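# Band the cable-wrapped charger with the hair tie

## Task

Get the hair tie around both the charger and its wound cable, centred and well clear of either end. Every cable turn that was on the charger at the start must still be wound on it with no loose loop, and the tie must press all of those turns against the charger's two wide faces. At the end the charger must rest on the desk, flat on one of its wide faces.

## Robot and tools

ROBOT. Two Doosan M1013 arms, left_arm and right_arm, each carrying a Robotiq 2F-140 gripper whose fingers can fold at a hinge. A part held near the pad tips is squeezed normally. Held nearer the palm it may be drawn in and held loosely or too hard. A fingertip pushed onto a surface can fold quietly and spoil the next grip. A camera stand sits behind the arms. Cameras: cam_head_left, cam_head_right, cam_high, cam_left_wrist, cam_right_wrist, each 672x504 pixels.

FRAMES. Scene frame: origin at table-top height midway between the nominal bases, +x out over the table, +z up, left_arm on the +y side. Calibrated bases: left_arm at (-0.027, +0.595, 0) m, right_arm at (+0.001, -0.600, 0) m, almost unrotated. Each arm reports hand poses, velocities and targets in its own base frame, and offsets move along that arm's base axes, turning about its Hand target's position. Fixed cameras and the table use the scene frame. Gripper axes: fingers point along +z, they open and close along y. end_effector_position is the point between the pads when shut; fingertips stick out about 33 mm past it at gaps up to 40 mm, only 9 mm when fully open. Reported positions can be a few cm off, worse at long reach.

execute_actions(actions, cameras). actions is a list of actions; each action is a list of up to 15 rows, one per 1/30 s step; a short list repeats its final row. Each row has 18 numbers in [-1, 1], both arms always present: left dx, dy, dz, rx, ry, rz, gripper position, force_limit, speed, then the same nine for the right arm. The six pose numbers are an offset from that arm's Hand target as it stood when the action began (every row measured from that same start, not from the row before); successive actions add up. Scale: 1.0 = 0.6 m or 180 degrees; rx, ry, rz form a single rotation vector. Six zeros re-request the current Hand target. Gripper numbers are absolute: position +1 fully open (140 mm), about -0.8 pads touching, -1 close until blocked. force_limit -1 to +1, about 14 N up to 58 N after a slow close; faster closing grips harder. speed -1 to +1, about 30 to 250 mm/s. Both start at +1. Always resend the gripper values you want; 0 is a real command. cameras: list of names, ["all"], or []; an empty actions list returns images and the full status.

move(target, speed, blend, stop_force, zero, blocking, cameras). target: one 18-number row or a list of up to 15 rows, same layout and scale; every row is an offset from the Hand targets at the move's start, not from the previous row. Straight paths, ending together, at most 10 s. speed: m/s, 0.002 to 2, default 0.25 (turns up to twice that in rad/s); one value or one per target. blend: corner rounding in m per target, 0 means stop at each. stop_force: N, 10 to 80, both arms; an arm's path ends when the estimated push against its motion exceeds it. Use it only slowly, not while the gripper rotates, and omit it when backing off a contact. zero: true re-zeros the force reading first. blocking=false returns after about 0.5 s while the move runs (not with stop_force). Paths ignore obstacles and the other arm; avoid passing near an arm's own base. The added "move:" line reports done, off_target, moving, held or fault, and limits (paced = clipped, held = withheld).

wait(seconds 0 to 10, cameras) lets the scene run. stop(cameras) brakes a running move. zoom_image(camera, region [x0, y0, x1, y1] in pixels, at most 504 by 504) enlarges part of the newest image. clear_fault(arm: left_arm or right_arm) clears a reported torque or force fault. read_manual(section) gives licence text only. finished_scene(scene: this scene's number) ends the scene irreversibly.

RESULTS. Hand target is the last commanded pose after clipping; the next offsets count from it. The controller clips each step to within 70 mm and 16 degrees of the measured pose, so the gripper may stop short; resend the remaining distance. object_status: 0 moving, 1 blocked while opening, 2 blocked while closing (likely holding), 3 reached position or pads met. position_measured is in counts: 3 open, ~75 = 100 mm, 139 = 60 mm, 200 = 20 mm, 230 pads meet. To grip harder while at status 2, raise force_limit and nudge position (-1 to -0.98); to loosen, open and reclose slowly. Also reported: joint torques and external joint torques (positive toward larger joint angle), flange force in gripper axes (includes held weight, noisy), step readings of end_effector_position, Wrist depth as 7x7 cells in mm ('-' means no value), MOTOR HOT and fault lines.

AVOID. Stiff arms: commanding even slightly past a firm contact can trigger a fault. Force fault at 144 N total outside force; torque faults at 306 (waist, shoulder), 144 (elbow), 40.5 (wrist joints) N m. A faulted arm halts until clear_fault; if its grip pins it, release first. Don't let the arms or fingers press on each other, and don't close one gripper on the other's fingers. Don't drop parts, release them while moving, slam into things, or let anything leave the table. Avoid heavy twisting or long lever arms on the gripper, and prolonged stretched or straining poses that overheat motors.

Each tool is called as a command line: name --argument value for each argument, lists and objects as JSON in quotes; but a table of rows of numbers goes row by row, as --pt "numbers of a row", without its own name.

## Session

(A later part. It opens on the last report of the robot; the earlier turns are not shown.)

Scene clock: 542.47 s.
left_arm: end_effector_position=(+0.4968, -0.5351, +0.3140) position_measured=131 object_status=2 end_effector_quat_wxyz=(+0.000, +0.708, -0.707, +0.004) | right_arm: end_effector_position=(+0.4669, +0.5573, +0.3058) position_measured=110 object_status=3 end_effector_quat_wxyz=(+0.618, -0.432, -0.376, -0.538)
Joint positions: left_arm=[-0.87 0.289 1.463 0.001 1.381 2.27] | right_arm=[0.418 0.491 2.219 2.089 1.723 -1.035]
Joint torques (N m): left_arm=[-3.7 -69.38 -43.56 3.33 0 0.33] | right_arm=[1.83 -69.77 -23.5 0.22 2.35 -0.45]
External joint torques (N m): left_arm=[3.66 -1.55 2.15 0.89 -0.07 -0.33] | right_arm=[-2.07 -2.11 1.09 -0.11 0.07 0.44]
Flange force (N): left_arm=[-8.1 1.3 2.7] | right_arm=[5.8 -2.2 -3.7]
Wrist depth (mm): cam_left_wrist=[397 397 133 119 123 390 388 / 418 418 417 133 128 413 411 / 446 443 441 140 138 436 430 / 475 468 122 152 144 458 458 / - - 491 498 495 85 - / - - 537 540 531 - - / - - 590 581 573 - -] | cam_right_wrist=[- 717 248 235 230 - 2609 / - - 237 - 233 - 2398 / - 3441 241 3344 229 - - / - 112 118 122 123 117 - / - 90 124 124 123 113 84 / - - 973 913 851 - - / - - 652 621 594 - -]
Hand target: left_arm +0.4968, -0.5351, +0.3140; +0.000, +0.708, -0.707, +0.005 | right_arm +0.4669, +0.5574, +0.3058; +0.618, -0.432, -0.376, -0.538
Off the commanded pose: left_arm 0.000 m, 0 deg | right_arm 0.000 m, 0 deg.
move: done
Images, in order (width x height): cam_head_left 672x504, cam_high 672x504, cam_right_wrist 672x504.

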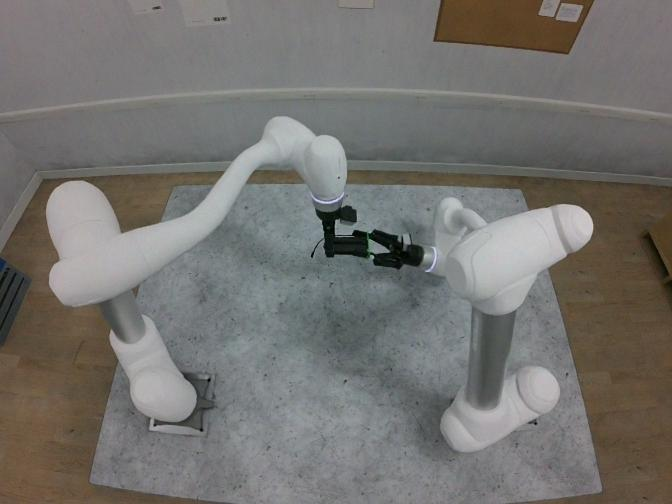

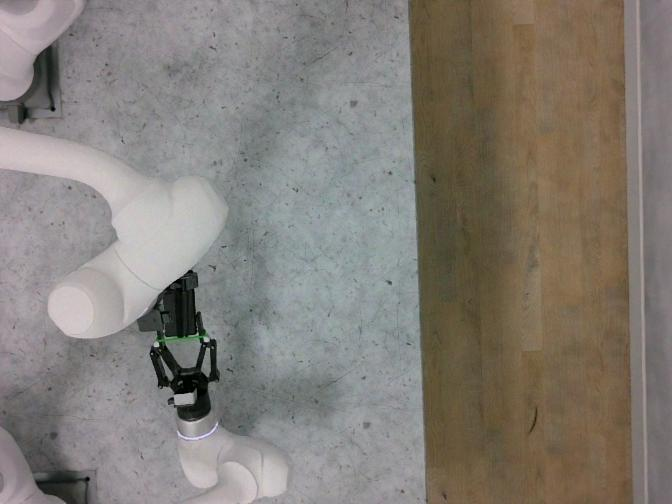

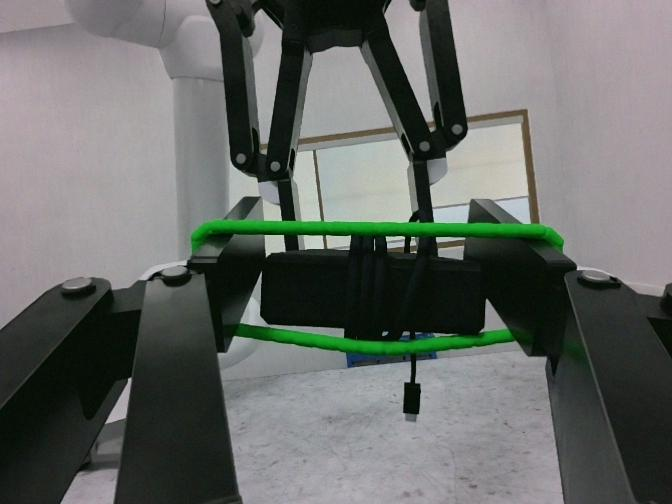

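move --target '[0,0,0,0,0,0,-1,-0.1,-1,0,0,0.0083,0,0,0,0.15,0,-1]' --speed 0.03

move --target '[0,0,0,0,0,0,-1,-0.1,-1,0,0.02,0,0,0,0,0.15,0,-1]' --speed 0.03 --cameras '["cam_right_wrist","cam_high","cam_head_left"]'

zoom_image --camera "cam_right_wrist" --region '[200, 100, 550, 360]'

zoom_image --camera "cam_high" --region '[130, 290, 240, 400]'

zoom_image --camera "cam_head_left" --region '[310, 210, 430, 290]'

Scene clock: 550.97 s.
left_arm: end_effector_position=(+0.4968, -0.5351, +0.3140) position_measured=131 object_status=2 end_effector_quat_wxyz=(+0.000, +0.708, -0.707, +0.005) | right_arm: end_effector_position=(+0.4669, +0.5574, +0.3108) position_measured=110 object_status=3 end_effector_quat_wxyz=(+0.618, -0.432, -0.376, -0.538)
Joint positions: left_arm=[-0.87 0.289 1.463 0.001 1.381 2.27] | right_arm=[0.418 0.481 2.218 2.09 1.718 -1.026]
Joint torques (N m): left_arm=[-4.32 -70.3 -45.07 3.04 -0.59 0.24] | right_arm=[2.02 -69.37 -23.8 -0.12 2.05 -0.22]
External joint torques (N m): left_arm=[4.31 -0.83 3.54 1.18 0.52 -0.24] | right_arm=[-1.96 -2.57 0.91 0.21 0.37 0.21]
Flange force (N): left_arm=[-9.9 1.5 3.9] | right_arm=[5.8 -2.8 -3.3]
Wrist depth (mm): cam_left_wrist=[398 395 399 119 124 388 384 / 422 415 411 134 129 413 411 / 448 445 441 142 139 436 431 / 476 462 122 151 143 456 458 / - - 493 497 508 84 - / - - 538 540 535 - - / - - 586 584 575 - -] | cam_right_wrist=[- 722 236 234 231 - 2667 / - - 235 257 232 - 3543 / - 3829 236 3957 233 - 3597 / - 3892 125 123 134 114 - / - 90 121 120 122 120 84 / - - 1015 899 866 - - / - - 663 645 609 - -]
Hand target: left_arm +0.4968, -0.5351, +0.3140; +0.000, +0.708, -0.707, +0.005 | right_arm +0.4669, +0.5574, +0.3108; +0.618, -0.432, -0.376, -0.538
Off the commanded pose: left_arm 0.000 m, 0 deg | right_arm 0.000 m, 0 deg.
move: done

Scene clock: 551.73 s.
left_arm: end_effector_position=(+0.4968, -0.5351, +0.3140) position_measured=131 object_status=2 end_effector_quat_wxyz=(+0.000, +0.708, -0.707, +0.005) | right_arm: end_effector_position=(+0.4669, +0.5693, +0.3108) position_measured=110 object_status=3 end_effector_quat_wxyz=(+0.618, -0.432, -0.376, -0.538)
Joint positions: left_arm=[-0.87 0.289 1.463 0.001 1.381 2.27] | right_arm=[0.438 0.486 2.207 2.109 1.708 -1.025]
Joint torques (N m): left_arm=[-8.82 -68.98 -48.09 1.16 -3.08 0.3] | right_arm=[7.21 -68.75 -25.41 -0.65 1.24 -0.4]
External joint torques (N m): left_arm=[8.56 -2.25 6.33 3.08 3 -0.3] | right_arm=[-7.11 -4.03 2.34 0.69 1.19 0.39]
Flange force (N): left_arm=[-18.6 1.8 3.1] | right_arm=[11.3 -3.1 -12.7]
Wrist depth (mm): cam_left_wrist=[397 392 121 126 124 388 386 / 418 415 416 135 130 412 409 / 447 446 442 142 139 437 435 / 471 468 122 152 144 458 459 / - - 493 508 504 84 - / - - 540 538 536 - - / - - 589 584 578 - -] | cam_right_wrist=[- 704 225 224 220 - - / - - 225 3957 219 - - / - - 225 - 223 - - / - - 127 115 141 114 - / - 90 113 112 111 112 84 / - - 1002 848 786 - - / - - 661 638 607 - -]
Hand target: left_arm +0.4968, -0.5351, +0.3140; +0.000, +0.708, -0.707, +0.005 | right_arm +0.4669, +0.5694, +0.3108; +0.618, -0.432, -0.376, -0.538
Off the commanded pose: left_arm 0.000 m, 0 deg | right_arm 0.000 m, 0 deg.
move: done
Images, in order (width x height): cam_head_left 672x504, cam_high 672x504, cam_right_wrist 672x504.

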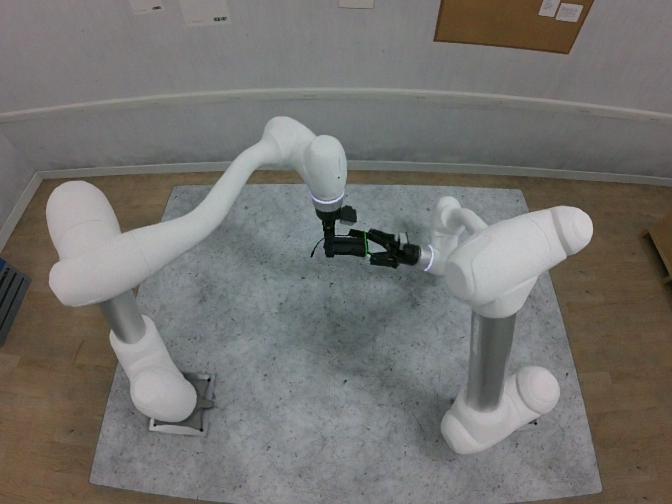

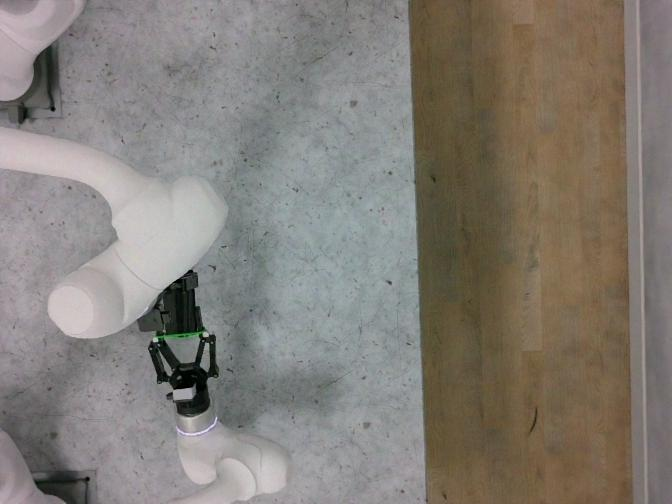

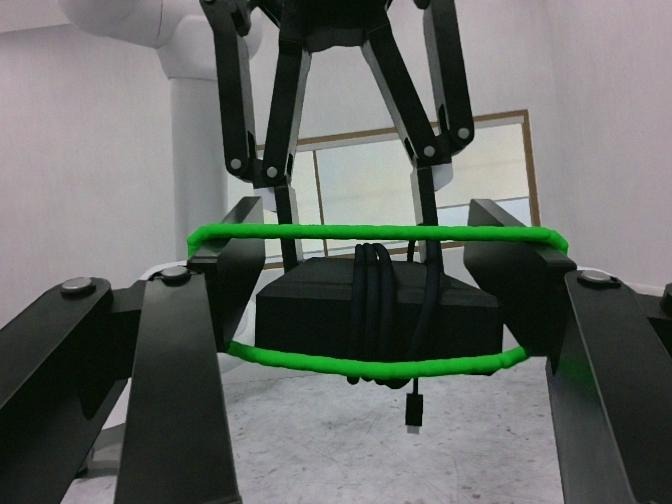

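Scaled by 1.440 from the camera's 672x504 image, which has a finer 960x720 frame.

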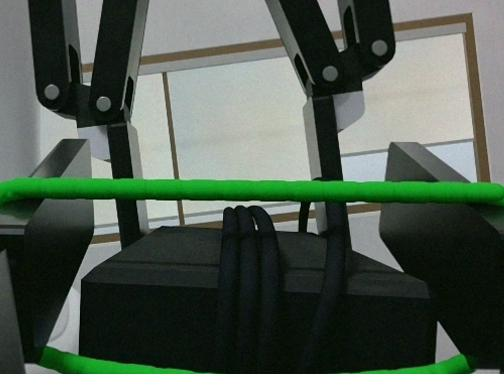

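Scaled by 4.582 from the camera's 672x504 image, which has a finer 960x720 frame.

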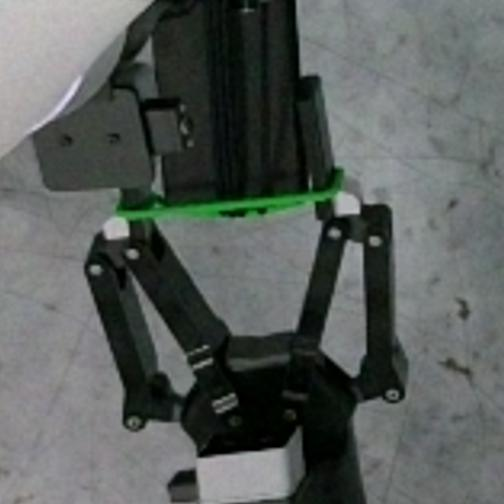

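Scaled by 4.200 from the camera's 672x504 image, which has a finer 960x720 frame.

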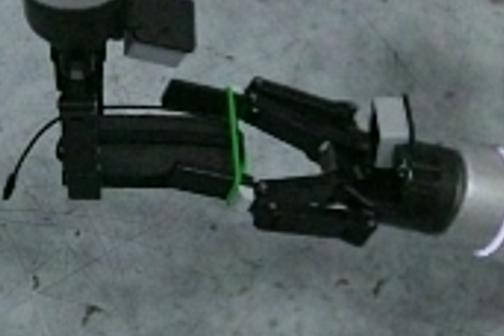

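move --pt "0 0 0 0 0 0 -1 -0.1 -1 0 0.02 -0.006 -0.02 0 0 0.15 0 -1" --pt "0 0 0 0 0 0 -1 -0.1 -1 0 0.037 -0.0213 -0.111 0 0 0.15 0 -1" --speed 0.03 --blend '[0.005,0]' --cameras '["cam_right_wrist","cam_high","cam_head_left","cam_left_wrist"]'

zoom_image --camera "cam_right_wrist" --region '[160, 140, 600, 470]'

zoom_image --camera "cam_high" --region '[130, 290, 240, 400]'

zoom_image --camera "cam_head_left" --region '[310, 210, 430, 290]'

Scene clock: 585.17 s.
left_arm: end_effector_position=(+0.4968, -0.5351, +0.3140) position_measured=131 object_status=2 end_effector_quat_wxyz=(+0.000, +0.708, -0.707, +0.005) | right_arm: end_effector_position=(+0.4669, +0.5916, +0.2980) position_measured=110 object_status=3 end_effector_quat_wxyz=(+0.534, -0.533, -0.464, -0.464)
Joint positions: left_arm=[-0.87 0.289 1.463 0.001 1.381 2.27] | right_arm=[0.442 0.317 2.172 1.931 1.309 -0.828]
Joint torques (N m): left_arm=[-3.17 -70.46 -43.94 3.48 0.13 0.36] | right_arm=[0.66 -60.44 -30.93 0.65 2.15 -0.47]
External joint torques (N m): left_arm=[3.06 -0.71 2.28 0.75 -0.21 -0.36] | right_arm=[-0.64 -2.96 0.46 -0.05 0.16 0.46]
Flange force (N): left_arm=[-6.9 1.3 3.4] | right_arm=[4.7 -3.6 -3.5]
Wrist depth (mm): cam_left_wrist=[397 395 129 125 121 389 382 / 422 420 134 132 127 406 410 / 449 447 443 139 138 437 433 / 476 467 122 152 144 458 457 / - - 494 502 502 84 - / - - 533 537 536 - - / - - 576 587 586 - -] | cam_right_wrist=[- 678 173 - 172 - - / - - 183 - 185 - - / 698 819 194 191 188 - 2580 / 726 - 115 114 114 122 813 / - 90 91 91 90 93 84 / - - 516 502 476 - - / - - 452 438 422 - -]
Hand target: left_arm +0.4968, -0.5351, +0.3140; +0.000, +0.708, -0.707, +0.005 | right_arm +0.4669, +0.5916, +0.2980; +0.534, -0.533, -0.464, -0.464
Off the commanded pose: left_arm 0.000 m, 0 deg | right_arm 0.000 m, 0 deg.
move: done
Images, in order (width x height): cam_head_left 672x504, cam_high 672x504, cam_left_wrist 672x504, cam_right_wrist 672x504.

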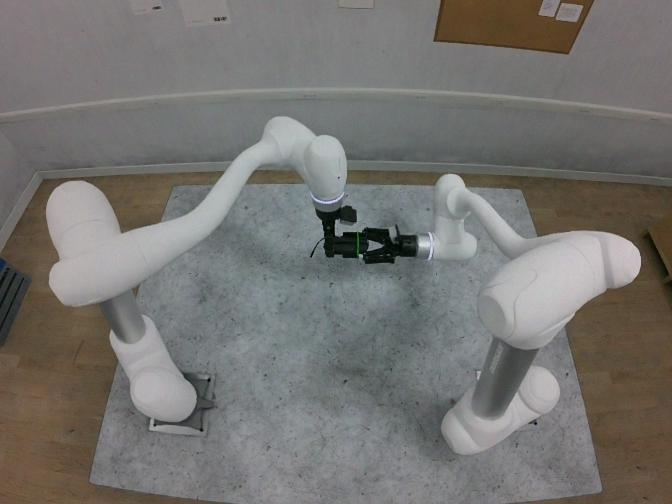

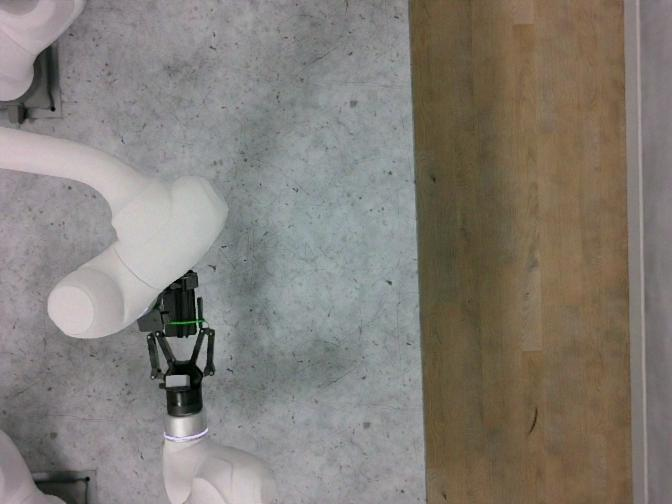

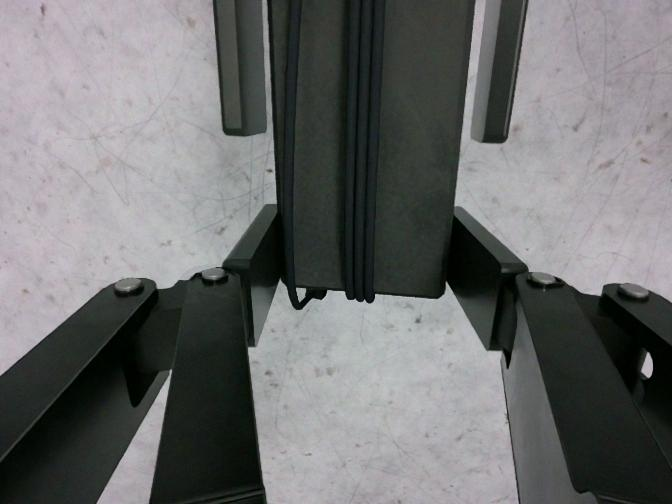

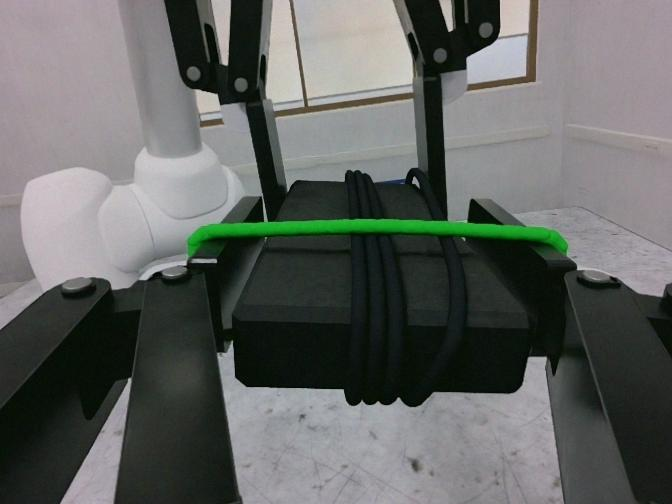

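Scaled by 1.145 from the camera's 672x504 image, which has a finer 960x720 frame.

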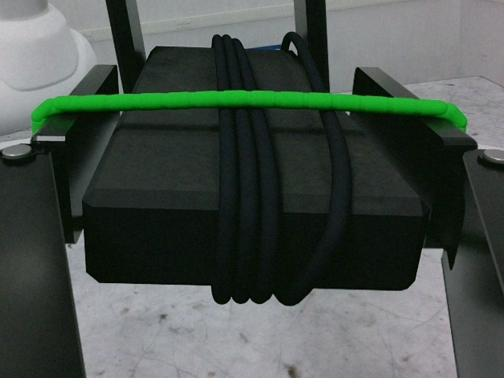

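Scaled by 4.582 from the camera's 672x504 image, which has a finer 960x720 frame.

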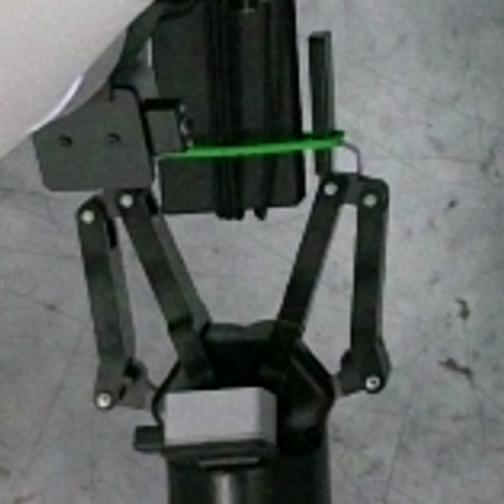

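Scaled by 4.200 from the camera's 672x504 image, which has a finer 960x720 frame.

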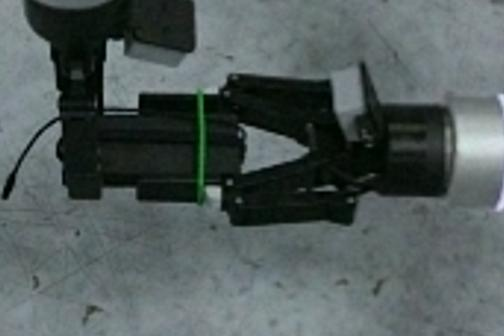

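move --target '[0,0,0,0,0,0,-1,-0.1,-1,0,0.02,0,0,0,0,0.15,0,-1]' --speed 0.03 --cameras '["cam_right_wrist","cam_high"]'

zoom_image --camera "cam_high" --region '[130, 290, 240, 400]'

move --target '[0,0,0,0,0,0,-1,-0.1,-1,0,-0.02,0,0,0,0,0.15,0,-1]' --speed 0.03 --cameras '["cam_right_wrist","cam_high"]'

zoom_image --camera "cam_high" --region '[130, 290, 240, 400]'

Scene clock: 593.37 s.
left_arm: end_effector_position=(+0.4968, -0.5351, +0.3140) position_measured=131 object_status=2 end_effector_quat_wxyz=(+0.000, +0.708, -0.707, +0.005) | right_arm: end_effector_position=(+0.4669, +0.6035, +0.2980) position_measured=110 object_status=3 end_effector_quat_wxyz=(+0.534, -0.533, -0.464, -0.464)
Joint positions: left_arm=[-0.87 0.289 1.463 0.001 1.381 2.27] | right_arm=[0.462 0.324 2.161 1.947 1.296 -0.828]
Joint torques (N m): left_arm=[-3.11 -70.63 -43.97 3.49 0.13 0.37] | right_arm=[-0.18 -61.19 -30.68 0.57 1.93 -0.43]
External joint torques (N m): left_arm=[3.26 -0.54 2.39 0.74 -0.2 -0.37] | right_arm=[-0.07 -3.04 0.06 0 0.38 0.42]
Flange force (N): left_arm=[-7.0 1.1 3.6] | right_arm=[4.8 -3.4 -2.4]
Wrist depth (mm): cam_left_wrist=[399 395 129 120 123 386 387 / 419 421 135 131 128 406 411 / 448 446 442 134 137 435 434 / 477 465 130 152 144 459 457 / - - 487 500 495 84 - / - - 536 533 531 - - / - - 576 584 575 - -] | cam_right_wrist=[- 159 162 - 162 - 2860 / - 758 171 - 171 4479 3297 / 707 789 182 190 178 - 2793 / 715 766 115 114 115 122 830 / - 90 80 90 80 88 84 / - - 82 - 79 82 - / - - 448 429 416 - -]
Hand target: left_arm +0.4968, -0.5351, +0.3140; +0.000, +0.708, -0.707, +0.005 | right_arm +0.4669, +0.6036, +0.2980; +0.534, -0.533, -0.464, -0.464
Off the commanded pose: left_arm 0.000 m, 0 deg | right_arm 0.000 m, 0 deg.
move: done
Images, in order (width x height): cam_high 672x504, cam_right_wrist 672x504.

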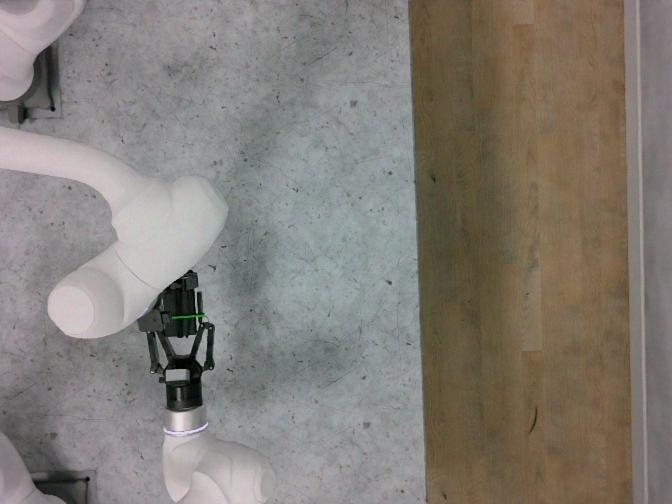

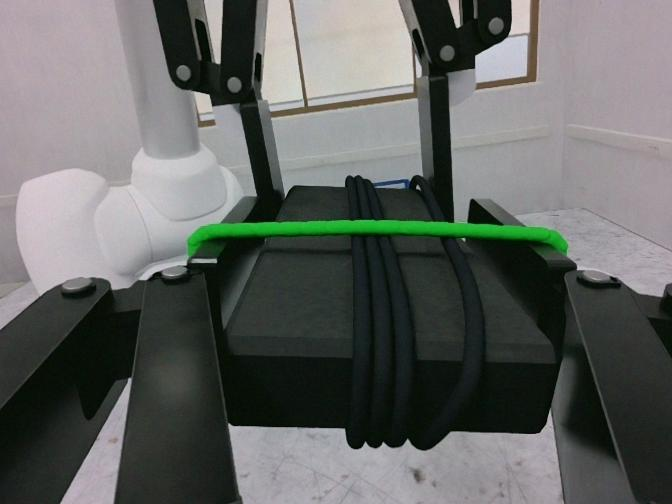

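Scaled by 4.582 from the camera's 672x504 image, which has a finer 960x720 frame.

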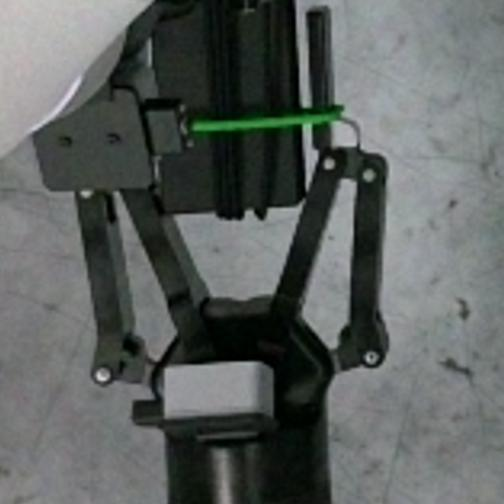

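Scene clock: 594.10 s.
left_arm: end_effector_position=(+0.4968, -0.5351, +0.3140) position_measured=131 object_status=2 end_effector_quat_wxyz=(+0.000, +0.708, -0.707, +0.005) | right_arm: end_effector_position=(+0.4669, +0.5916, +0.2980) position_measured=110 object_status=3 end_effector_quat_wxyz=(+0.534, -0.533, -0.464, -0.464)
Joint positions: left_arm=[-0.87 0.289 1.463 0.001 1.381 2.27] | right_arm=[0.442 0.317 2.172 1.931 1.309 -0.828]
Joint torques (N m): left_arm=[-2.76 -70.68 -43.77 3.69 0.46 0.34] | right_arm=[2.04 -60.35 -30.73 0.36 2.03 -0.44]
External joint torques (N m): left_arm=[2.67 -0.59 2.08 0.55 -0.53 -0.34] | right_arm=[-1.92 -3.51 0.12 0.24 0.3 0.43]
Flange force (N): left_arm=[-6.2 1.4 3.7] | right_arm=[5.6 -2.9 -5.4]
Wrist depth (mm): cam_left_wrist=[398 394 129 124 121 386 386 / 421 419 134 127 128 404 406 / 445 444 447 139 139 437 436 / 474 465 122 152 143 459 463 / - - 487 505 496 84 - / - - 538 538 526 - - / - - 587 589 593 - -] | cam_right_wrist=[- 698 173 - 172 - 2729 / 3491 - 183 - 185 - 3297 / 761 813 819 191 188 - - / 740 768 115 115 114 122 821 / - 90 91 91 88 93 84 / - - 515 501 478 - - / - - 452 441 422 - -]
Hand target: left_arm +0.4968, -0.5351, +0.3140; +0.000, +0.708, -0.707, +0.005 | right_arm +0.4669, +0.5916, +0.2980; +0.534, -0.533, -0.464, -0.464
Off the commanded pose: left_arm 0.000 m, 0 deg | right_arm 0.000 m, 0 deg.
move: done
Images, in order (width x height): cam_high 672x504, cam_right_wrist 672x504.

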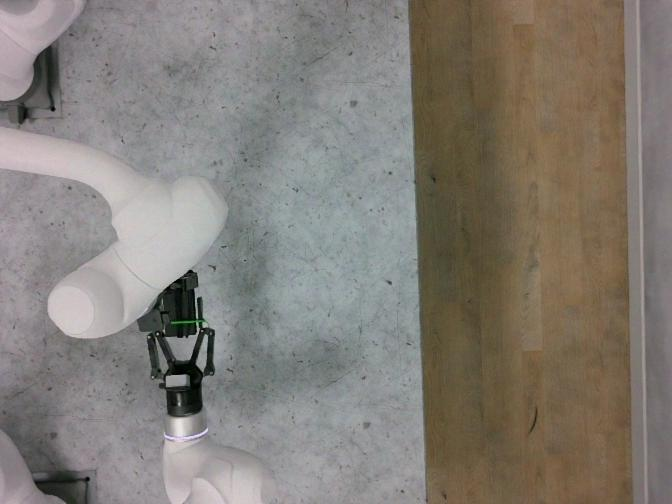

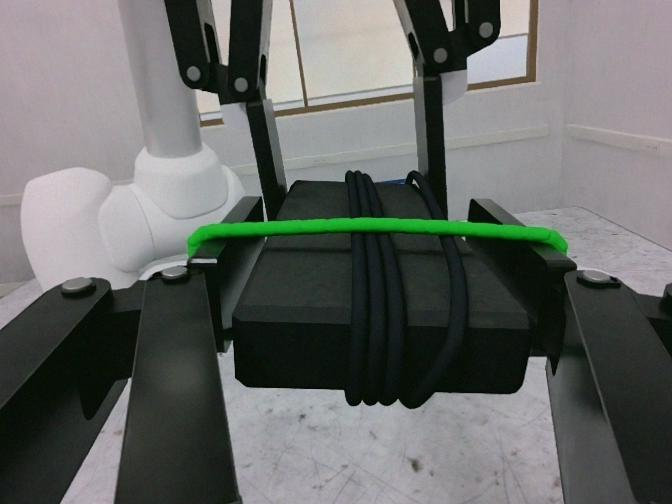

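Scaled by 4.582 from the camera's 672x504 image, which has a finer 960x720 frame.

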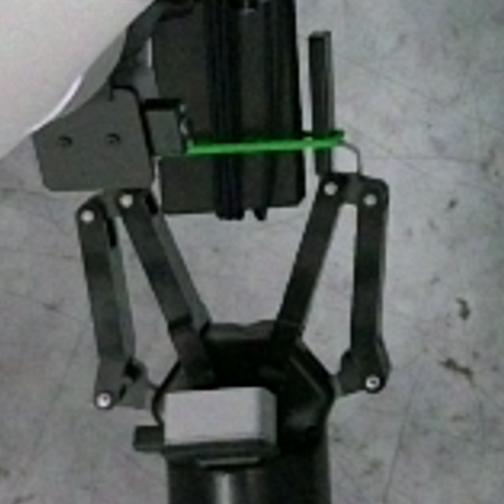

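move --target '[0,0,0,0,0,0,-1,-0.1,-1,0,0.0217,0,0,0,0,0.15,0,-1]' --speed 0.03

move --target '[0,0,0,0,0,0,-1,-0.1,-1,0,0,0,0,0,0,-1,-0.8,-1]' --cameras '["cam_right_wrist","cam_left_wrist"]'

wait --seconds 0.7

Scene clock: 624.10 s.
left_arm: end_effector_position=(+0.4968, -0.5351, +0.3140) position_measured=131 object_status=2 end_effector_quat_wxyz=(+0.000, +0.708, -0.707, +0.005) | right_arm: end_effector_position=(+0.4669, +0.6046, +0.2980) position_measured=110 object_status=3 end_effector_quat_wxyz=(+0.534, -0.533, -0.464, -0.464)
Joint positions: left_arm=[-0.87 0.289 1.463 0.001 1.381 2.27] | right_arm=[0.464 0.325 2.16 1.948 1.295 -0.828]
Joint torques (N m): left_arm=[-3.55 -70.41 -43.97 3.33 0.21 0.4] | right_arm=[0.63 -61.14 -31.31 0.68 1.89 -0.44]
External joint torques (N m): left_arm=[3.99 -0.72 2.49 0.91 -0.27 -0.4] | right_arm=[-0.55 -3.53 0.65 -0.13 0.43 0.44]
Flange force (N): left_arm=[-8.0 0.7 3.8] | right_arm=[5.1 -4.4 -4.3]
Wrist depth (mm): cam_left_wrist=[399 395 129 119 122 390 387 / 419 421 135 130 127 405 406 / 441 447 162 134 138 438 433 / 476 468 122 153 144 458 463 / - - 485 500 498 84 - / - - 536 533 529 - - / - - 586 579 576 - -] | cam_right_wrist=[- - 160 3005 161 - 2447 / - 756 171 - 170 2793 - / 707 797 180 191 175 3597 - / 719 768 115 115 115 122 824 / - 90 84 81 87 90 84 / - - 80 - - 81 - / - - 452 425 412 - -]
Hand target: left_arm +0.4968, -0.5351, +0.3140; +0.000, +0.708, -0.707, +0.005 | right_arm +0.4669, +0.6046, +0.2980; +0.534, -0.533, -0.464, -0.464
Off the commanded pose: left_arm 0.000 m, 0 deg | right_arm 0.000 m, 0 deg.
move: done

Scene clock: 624.83 s.
left_arm: end_effector_position=(+0.4969, -0.5350, +0.3140) position_measured=131 object_status=2 end_effector_quat_wxyz=(+0.000, +0.708, -0.707, +0.004) | right_arm: end_effector_position=(+0.4669, +0.6046, +0.2980) position_measured=130 object_status=2 end_effector_quat_wxyz=(+0.534, -0.533, -0.464, -0.464)
Joint positions: left_arm=[-0.87 0.289 1.463 0.001 1.381 2.27] | right_arm=[0.464 0.325 2.16 1.948 1.295 -0.828]
Joint torques (N m): left_arm=[-19.83 -73.84 -42.49 -3.73 2.62 0.47] | right_arm=[-9.13 -55.8 -39.66 6.02 -3.74 -0.53]
External joint torques (N m): left_arm=[19.66 2.73 0.94 7.95 -2.69 -0.47] | right_arm=[9.13 -8.31 9.01 -5.48 6.05 0.53]
Flange force (N): left_arm=[-16.3 -20.8 6.8] | right_arm=[4.3 -24.9 -12.1]
Wrist depth (mm): cam_left_wrist=[398 397 128 120 121 388 385 / 419 418 135 132 127 408 409 / 448 446 444 131 138 434 434 / 477 471 131 151 144 457 460 / - - 486 502 500 85 - / - - - 546 540 - - / - - 581 579 575 - -] | cam_right_wrist=[- 162 162 - 161 - - / - 778 170 - 170 - - / 711 794 196 191 181 - - / 715 754 114 124 125 124 821 / - 91 83 86 80 88 90 / - - 81 83 - 81 - / - - 449 427 415 - -]
Hand target: left_arm +0.4968, -0.5351, +0.3140; +0.000, +0.708, -0.707, +0.005 | right_arm +0.4669, +0.6046, +0.2980; +0.534, -0.533, -0.464, -0.464
Off the commanded pose: left_arm 0.000 m, 0 deg | right_arm 0.000 m, 0 deg.
move: done
Images, in order (width x height): cam_left_wrist 672x504, cam_right_wrist 672x504.

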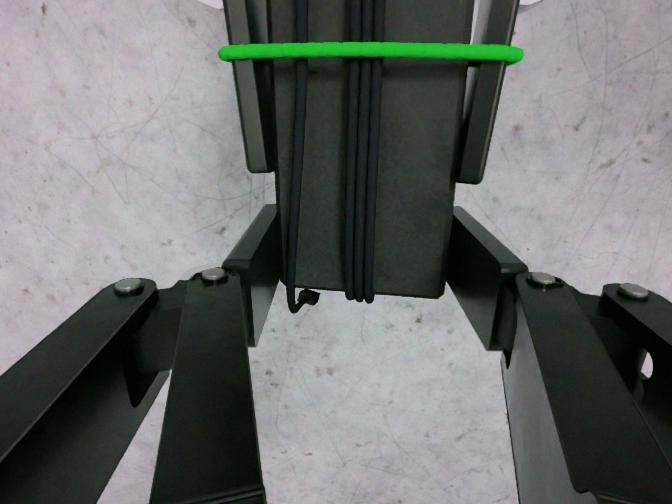

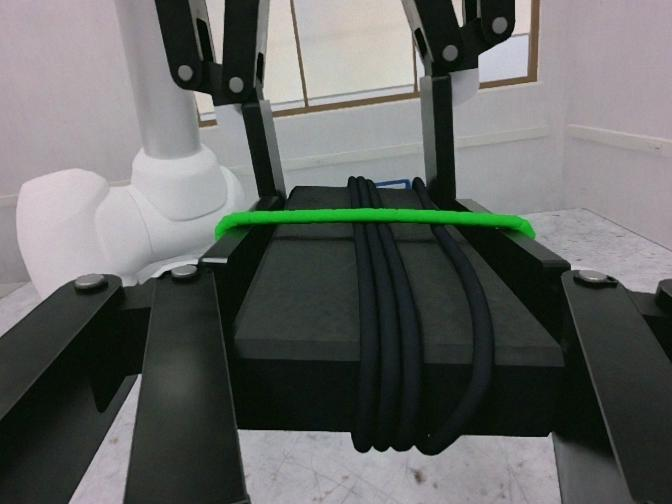

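Scene clock: 625.53 s.
left_arm: end_effector_position=(+0.4968, -0.5351, +0.3140) position_measured=131 object_status=2 end_effector_quat_wxyz=(+0.000, +0.708, -0.707, +0.004) | right_arm: end_effector_position=(+0.4669, +0.6046, +0.2980) position_measured=130 object_status=2 end_effector_quat_wxyz=(+0.534, -0.533, -0.464, -0.464)
Joint positions: left_arm=[-0.87 0.289 1.463 0.001 1.381 2.27] | right_arm=[0.464 0.325 2.16 1.948 1.295 -0.828]
Joint torques (N m): left_arm=[-20.2 -73.6 -42.46 -3.86 2.6 0.49] | right_arm=[-9.42 -55.8 -39.82 6.1 -3.83 -0.57]
External joint torques (N m): left_arm=[20.34 2.3 0.79 8.1 -2.68 -0.49] | right_arm=[9.34 -8.47 9.15 -5.54 6.14 0.56]
Flange force (N): left_arm=[-17.1 -21.2 6.4] | right_arm=[4.4 -25.3 -12.1]
Wrist depth (mm): cam_left_wrist=[399 395 128 119 121 386 388 / 420 419 135 132 127 410 407 / 443 444 440 134 138 440 434 / 476 469 131 150 144 460 461 / - - 489 495 500 84 - / - - 541 536 536 - - / - - 586 578 579 - -] | cam_right_wrist=[- 159 161 - 161 - 2553 / 3709 784 170 - 170 - - / 696 791 191 3543 180 4093 2499 / 717 768 114 124 115 124 839 / - 91 83 85 82 88 90 / - - 81 83 - 81 - / - - 450 427 414 - -]
Hand target: left_arm +0.4968, -0.5351, +0.3140; +0.000, +0.708, -0.707, +0.005 | right_arm +0.4669, +0.6046, +0.2980; +0.534, -0.533, -0.464, -0.464
Tool commands: left_gripper/position=-1.0 left_gripper/force_limit=-0.1 left_gripper/speed=-1.0 right_gripper/position=-1.0 right_gripper/force_limit=-0.8 right_gripper/speed=-1.0
Off the commanded pose: left_arm 0.000 m, 0 deg | right_arm 0.000 m, 0 deg.
wait: 0.70 s; at rest by 0.17 s

move --target '[0,0,0,0,0,0,0.43,-1,-1,0,0,0,0,0,0,-1,-0.8,-1]' --cameras '["cam_right_wrist","cam_left_wrist"]'

move --target '[0,0,0.25,0,0,0,0.43,-1,-1,0,0,0,0,0,0,-1,-0.8,-1]' --speed 0.15 --cameras '["cam_right_wrist","cam_left_wrist"]'

Scene clock: 642.97 s.
left_arm: end_effector_position=(+0.4968, -0.5351, +0.3140) position_measured=75 object_status=0 end_effector_quat_wxyz=(+0.000, +0.708, -0.707, +0.005) | right_arm: end_effector_position=(+0.4669, +0.6046, +0.2980) position_measured=130 object_status=2 end_effector_quat_wxyz=(+0.534, -0.533, -0.464, -0.464)
Joint positions: left_arm=[-0.87 0.289 1.463 0.001 1.381 2.27] | right_arm=[0.464 0.325 2.16 1.948 1.295 -0.828]
Joint torques (N m): left_arm=[-3.17 -68.21 -42.05 3.7 0.41 0.33] | right_arm=[0.48 -63.52 -32.39 1.03 2.86 -0.47]
External joint torques (N m): left_arm=[3.18 -2.93 0.47 0.53 -0.47 -0.33] | right_arm=[-0.48 -0.25 1.84 -0.49 -0.56 0.46]
Flange force (N): left_arm=[-6.9 1.0 0.6] | right_arm=[0.7 -2.3 -2.8]
Wrist depth (mm): cam_left_wrist=[399 392 128 118 121 383 385 / 419 416 134 133 127 411 409 / 448 444 435 134 138 438 433 / 477 461 136 153 147 136 456 / - - 506 504 501 117 85 / - - 537 535 536 526 - / - - 560 578 576 - -] | cam_right_wrist=[- 161 162 - - 160 - / - - 177 - 182 172 2553 / 722 786 178 190 182 - 3208 / 715 754 114 123 125 124 821 / - 91 83 86 80 88 90 / - - 81 83 - 81 - / - - 449 428 415 - -]
Hand target: left_arm +0.4968, -0.5351, +0.3140; +0.000, +0.708, -0.707, +0.005 | right_arm +0.4669, +0.6046, +0.2980; +0.534, -0.533, -0.464, -0.464
Off the commanded pose: left_arm 0.000 m, 0 deg | right_arm 0.000 m, 0 deg.
move: done
Images, in order (width x height): cam_left_wrist 672x504, cam_right_wrist 672x504.

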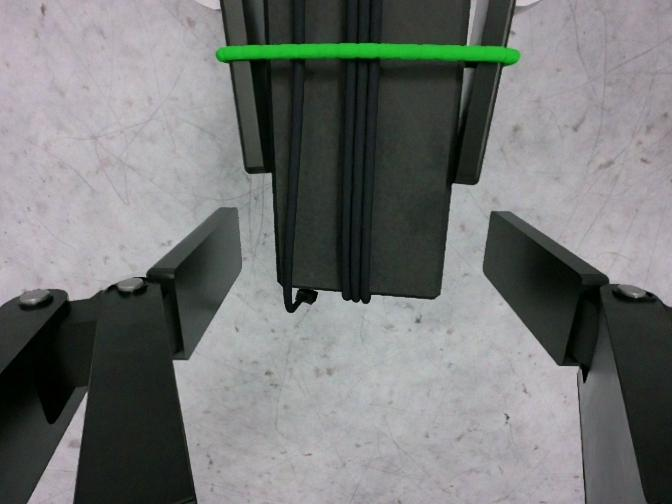

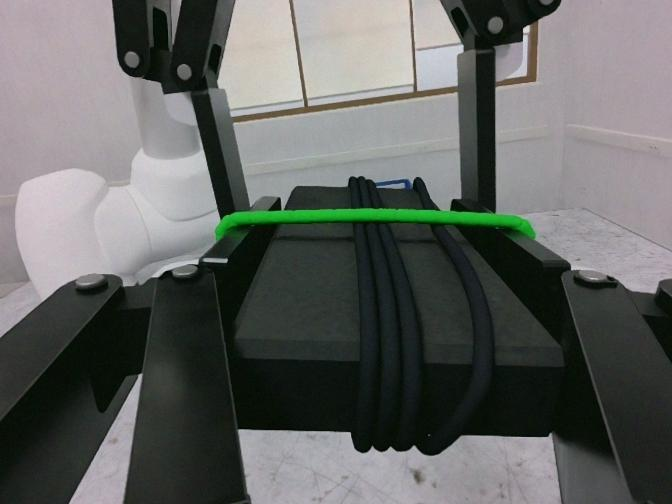

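Scene clock: 644.40 s.
left_arm: end_effector_position=(+0.4968, -0.5351, +0.4640) position_measured=75 object_status=3 end_effector_quat_wxyz=(+0.000, +0.708, -0.707, +0.004) | right_arm: end_effector_position=(+0.4669, +0.6046, +0.2980) position_measured=130 object_status=2 end_effector_quat_wxyz=(+0.534, -0.533, -0.464, -0.464)
Joint positions: left_arm=[-0.87 0.277 1.209 0.001 1.647 2.27] | right_arm=[0.464 0.325 2.16 1.948 1.295 -0.828]
Joint torques (N m): left_arm=[-2.72 -67.9 -42.38 3.8 0.52 0.35] | right_arm=[0.47 -63.51 -32.52 1.05 2.85 -0.45]
External joint torques (N m): left_arm=[2.55 -2.54 0.35 0.47 -0.59 -0.35] | right_arm=[-0.56 -0.82 1.91 -0.5 -0.54 0.44]
Flange force (N): left_arm=[-6.0 1.4 2.1] | right_arm=[1.4 -3.1 -3.3]
Wrist depth (mm): cam_left_wrist=[531 528 518 255 252 522 516 / 559 551 553 270 548 548 544 / 590 592 593 291 584 578 578 / 629 615 611 625 618 136 606 / - - 657 667 661 117 85 / - - 730 716 716 700 - / - - 763 768 761 - -] | cam_right_wrist=[- 700 - - - - - / - 758 - - - - - / 698 789 889 193 195 - - / 722 758 113 124 125 124 816 / - 91 83 86 80 88 90 / - - 81 83 - 81 - / - - 450 425 414 - -]
Hand target: left_arm +0.4968, -0.5351, +0.4640; +0.000, +0.708, -0.707, +0.005 | right_arm +0.4669, +0.6046, +0.2980; +0.534, -0.533, -0.464, -0.464
Off the commanded pose: left_arm 0.000 m, 0 deg | right_arm 0.000 m, 0 deg.
move: done
Images, in order (width x height): cam_left_wrist 672x504, cam_right_wrist 672x504.

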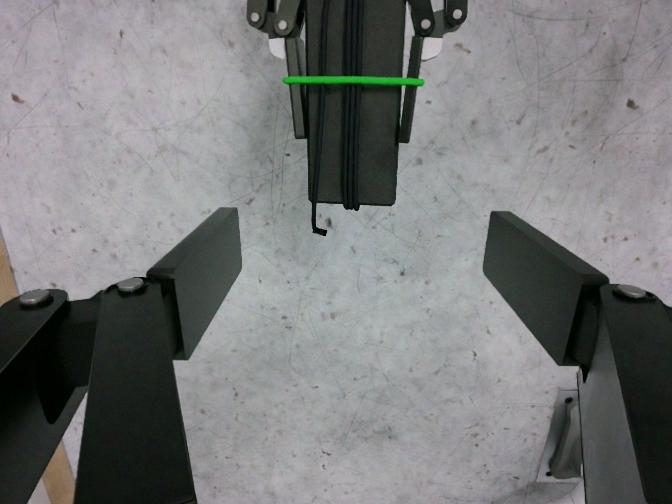

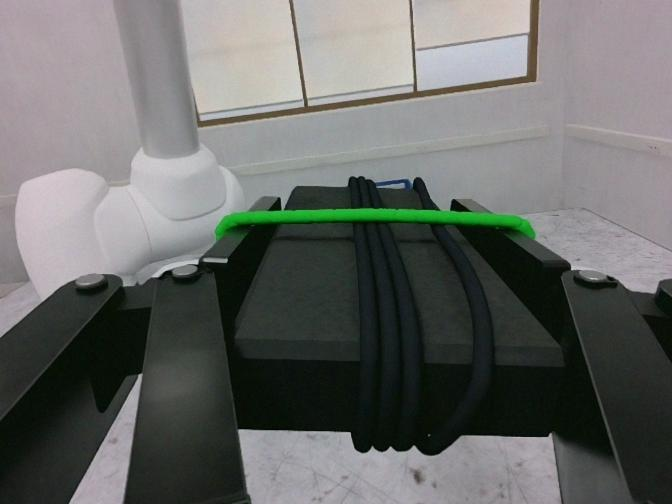

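move --pt "-0.253 -0.1115 0.05 0 -0.4556 0 0.05 -1 -1 0 0 0 0 0 0 -1 -0.8 -1" --pt "-0.253 -0.1115 -0.247 0 -0.4556 0 0.05 -1 -1 0 0 0 0 0 0 -1 -0.8 -1" --speed 0.2 --cameras '["all"]'

zoom_image --camera "cam_high" --region '[60, 240, 260, 400]'

Scene clock: 657.87 s.
left_arm: end_effector_position=(+0.3450, -0.6020, +0.3159) position_measured=123 object_status=3 end_effector_quat_wxyz=(-0.463, +0.531, -0.533, +0.468) | right_arm: end_effector_position=(+0.4669, +0.6046, +0.2980) position_measured=130 object_status=2 end_effector_quat_wxyz=(+0.534, -0.533, -0.464, -0.464)
Joint positions: left_arm=[-1.603 0.313 2.01 1.456 1.498 0.818] | right_arm=[0.464 0.325 2.16 1.948 1.295 -0.828]
Joint torques (N m): left_arm=[-3 -63.65 -34.25 2 2.36 0.33] | right_arm=[0.8 -63.64 -32.46 1.05 2.87 -0.47]
External joint torques (N m): left_arm=[3 -2.2 0.49 0.38 -0.49 -0.38] | right_arm=[-0.7 -0.95 1.74 -0.5 -0.54 0.46]
Flange force (N): left_arm=[-3.9 -2.3 5.6] | right_arm=[1.8 -2.8 -3.5]
Wrist depth (mm): cam_left_wrist=[- - 1437 199 1548 546 395 / - 1570 1604 209 1615 553 397 / 1639 1559 - 245 1743 559 405 / 1664 - 143 277 169 485 410 / - - 122 1959 - - - / - - - 2149 - - - / - - - 2149 - - -] | cam_right_wrist=[538 - - - - - - / - - - - - 2760 2968 / 684 638 - 192 194 - 2609 / 709 688 114 124 125 124 845 / - 91 83 86 80 88 90 / - - 81 83 - 81 - / - - 449 424 411 - -]
Hand target: left_arm +0.3450, -0.6020, +0.3158; -0.464, +0.531, -0.533, +0.468 | right_arm +0.4669, +0.6046, +0.2980; +0.534, -0.533, -0.464, -0.464
Off the commanded pose: left_arm 0.000 m, 0 deg | right_arm 0.000 m, 0 deg.
move: done

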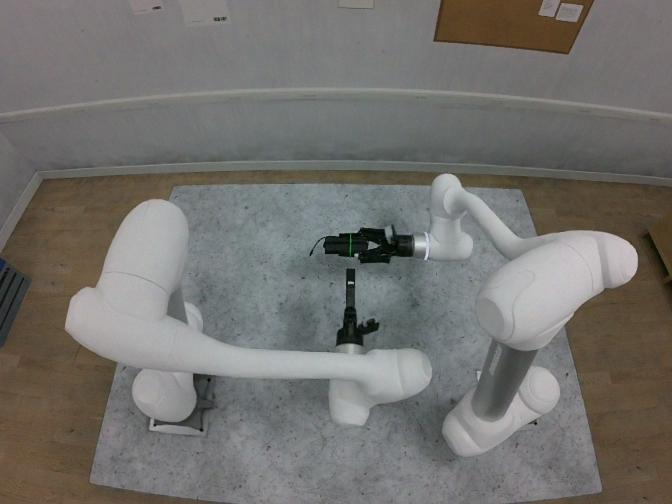

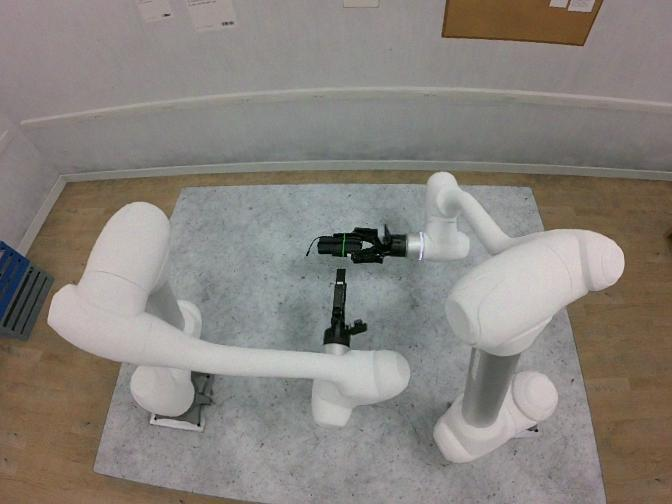

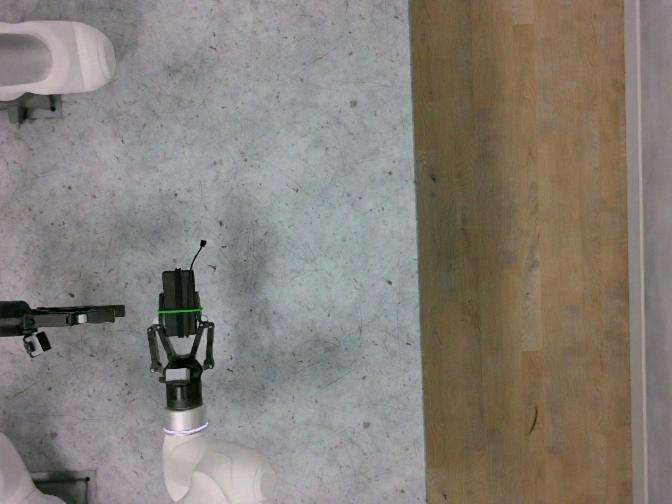

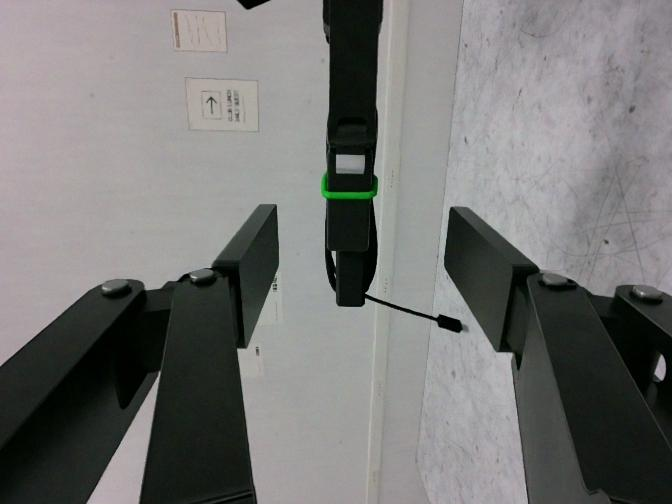

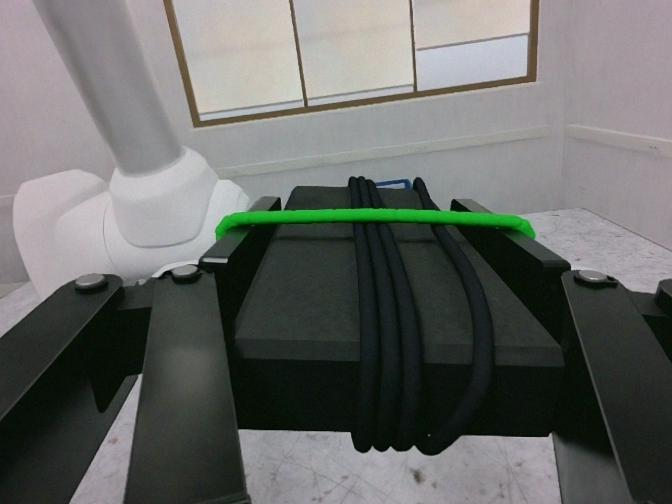

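Scaled by 2.520 from the camera's 672x504 image, which has a finer 960x720 frame.

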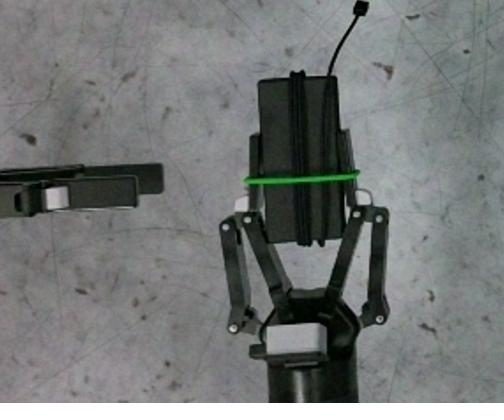

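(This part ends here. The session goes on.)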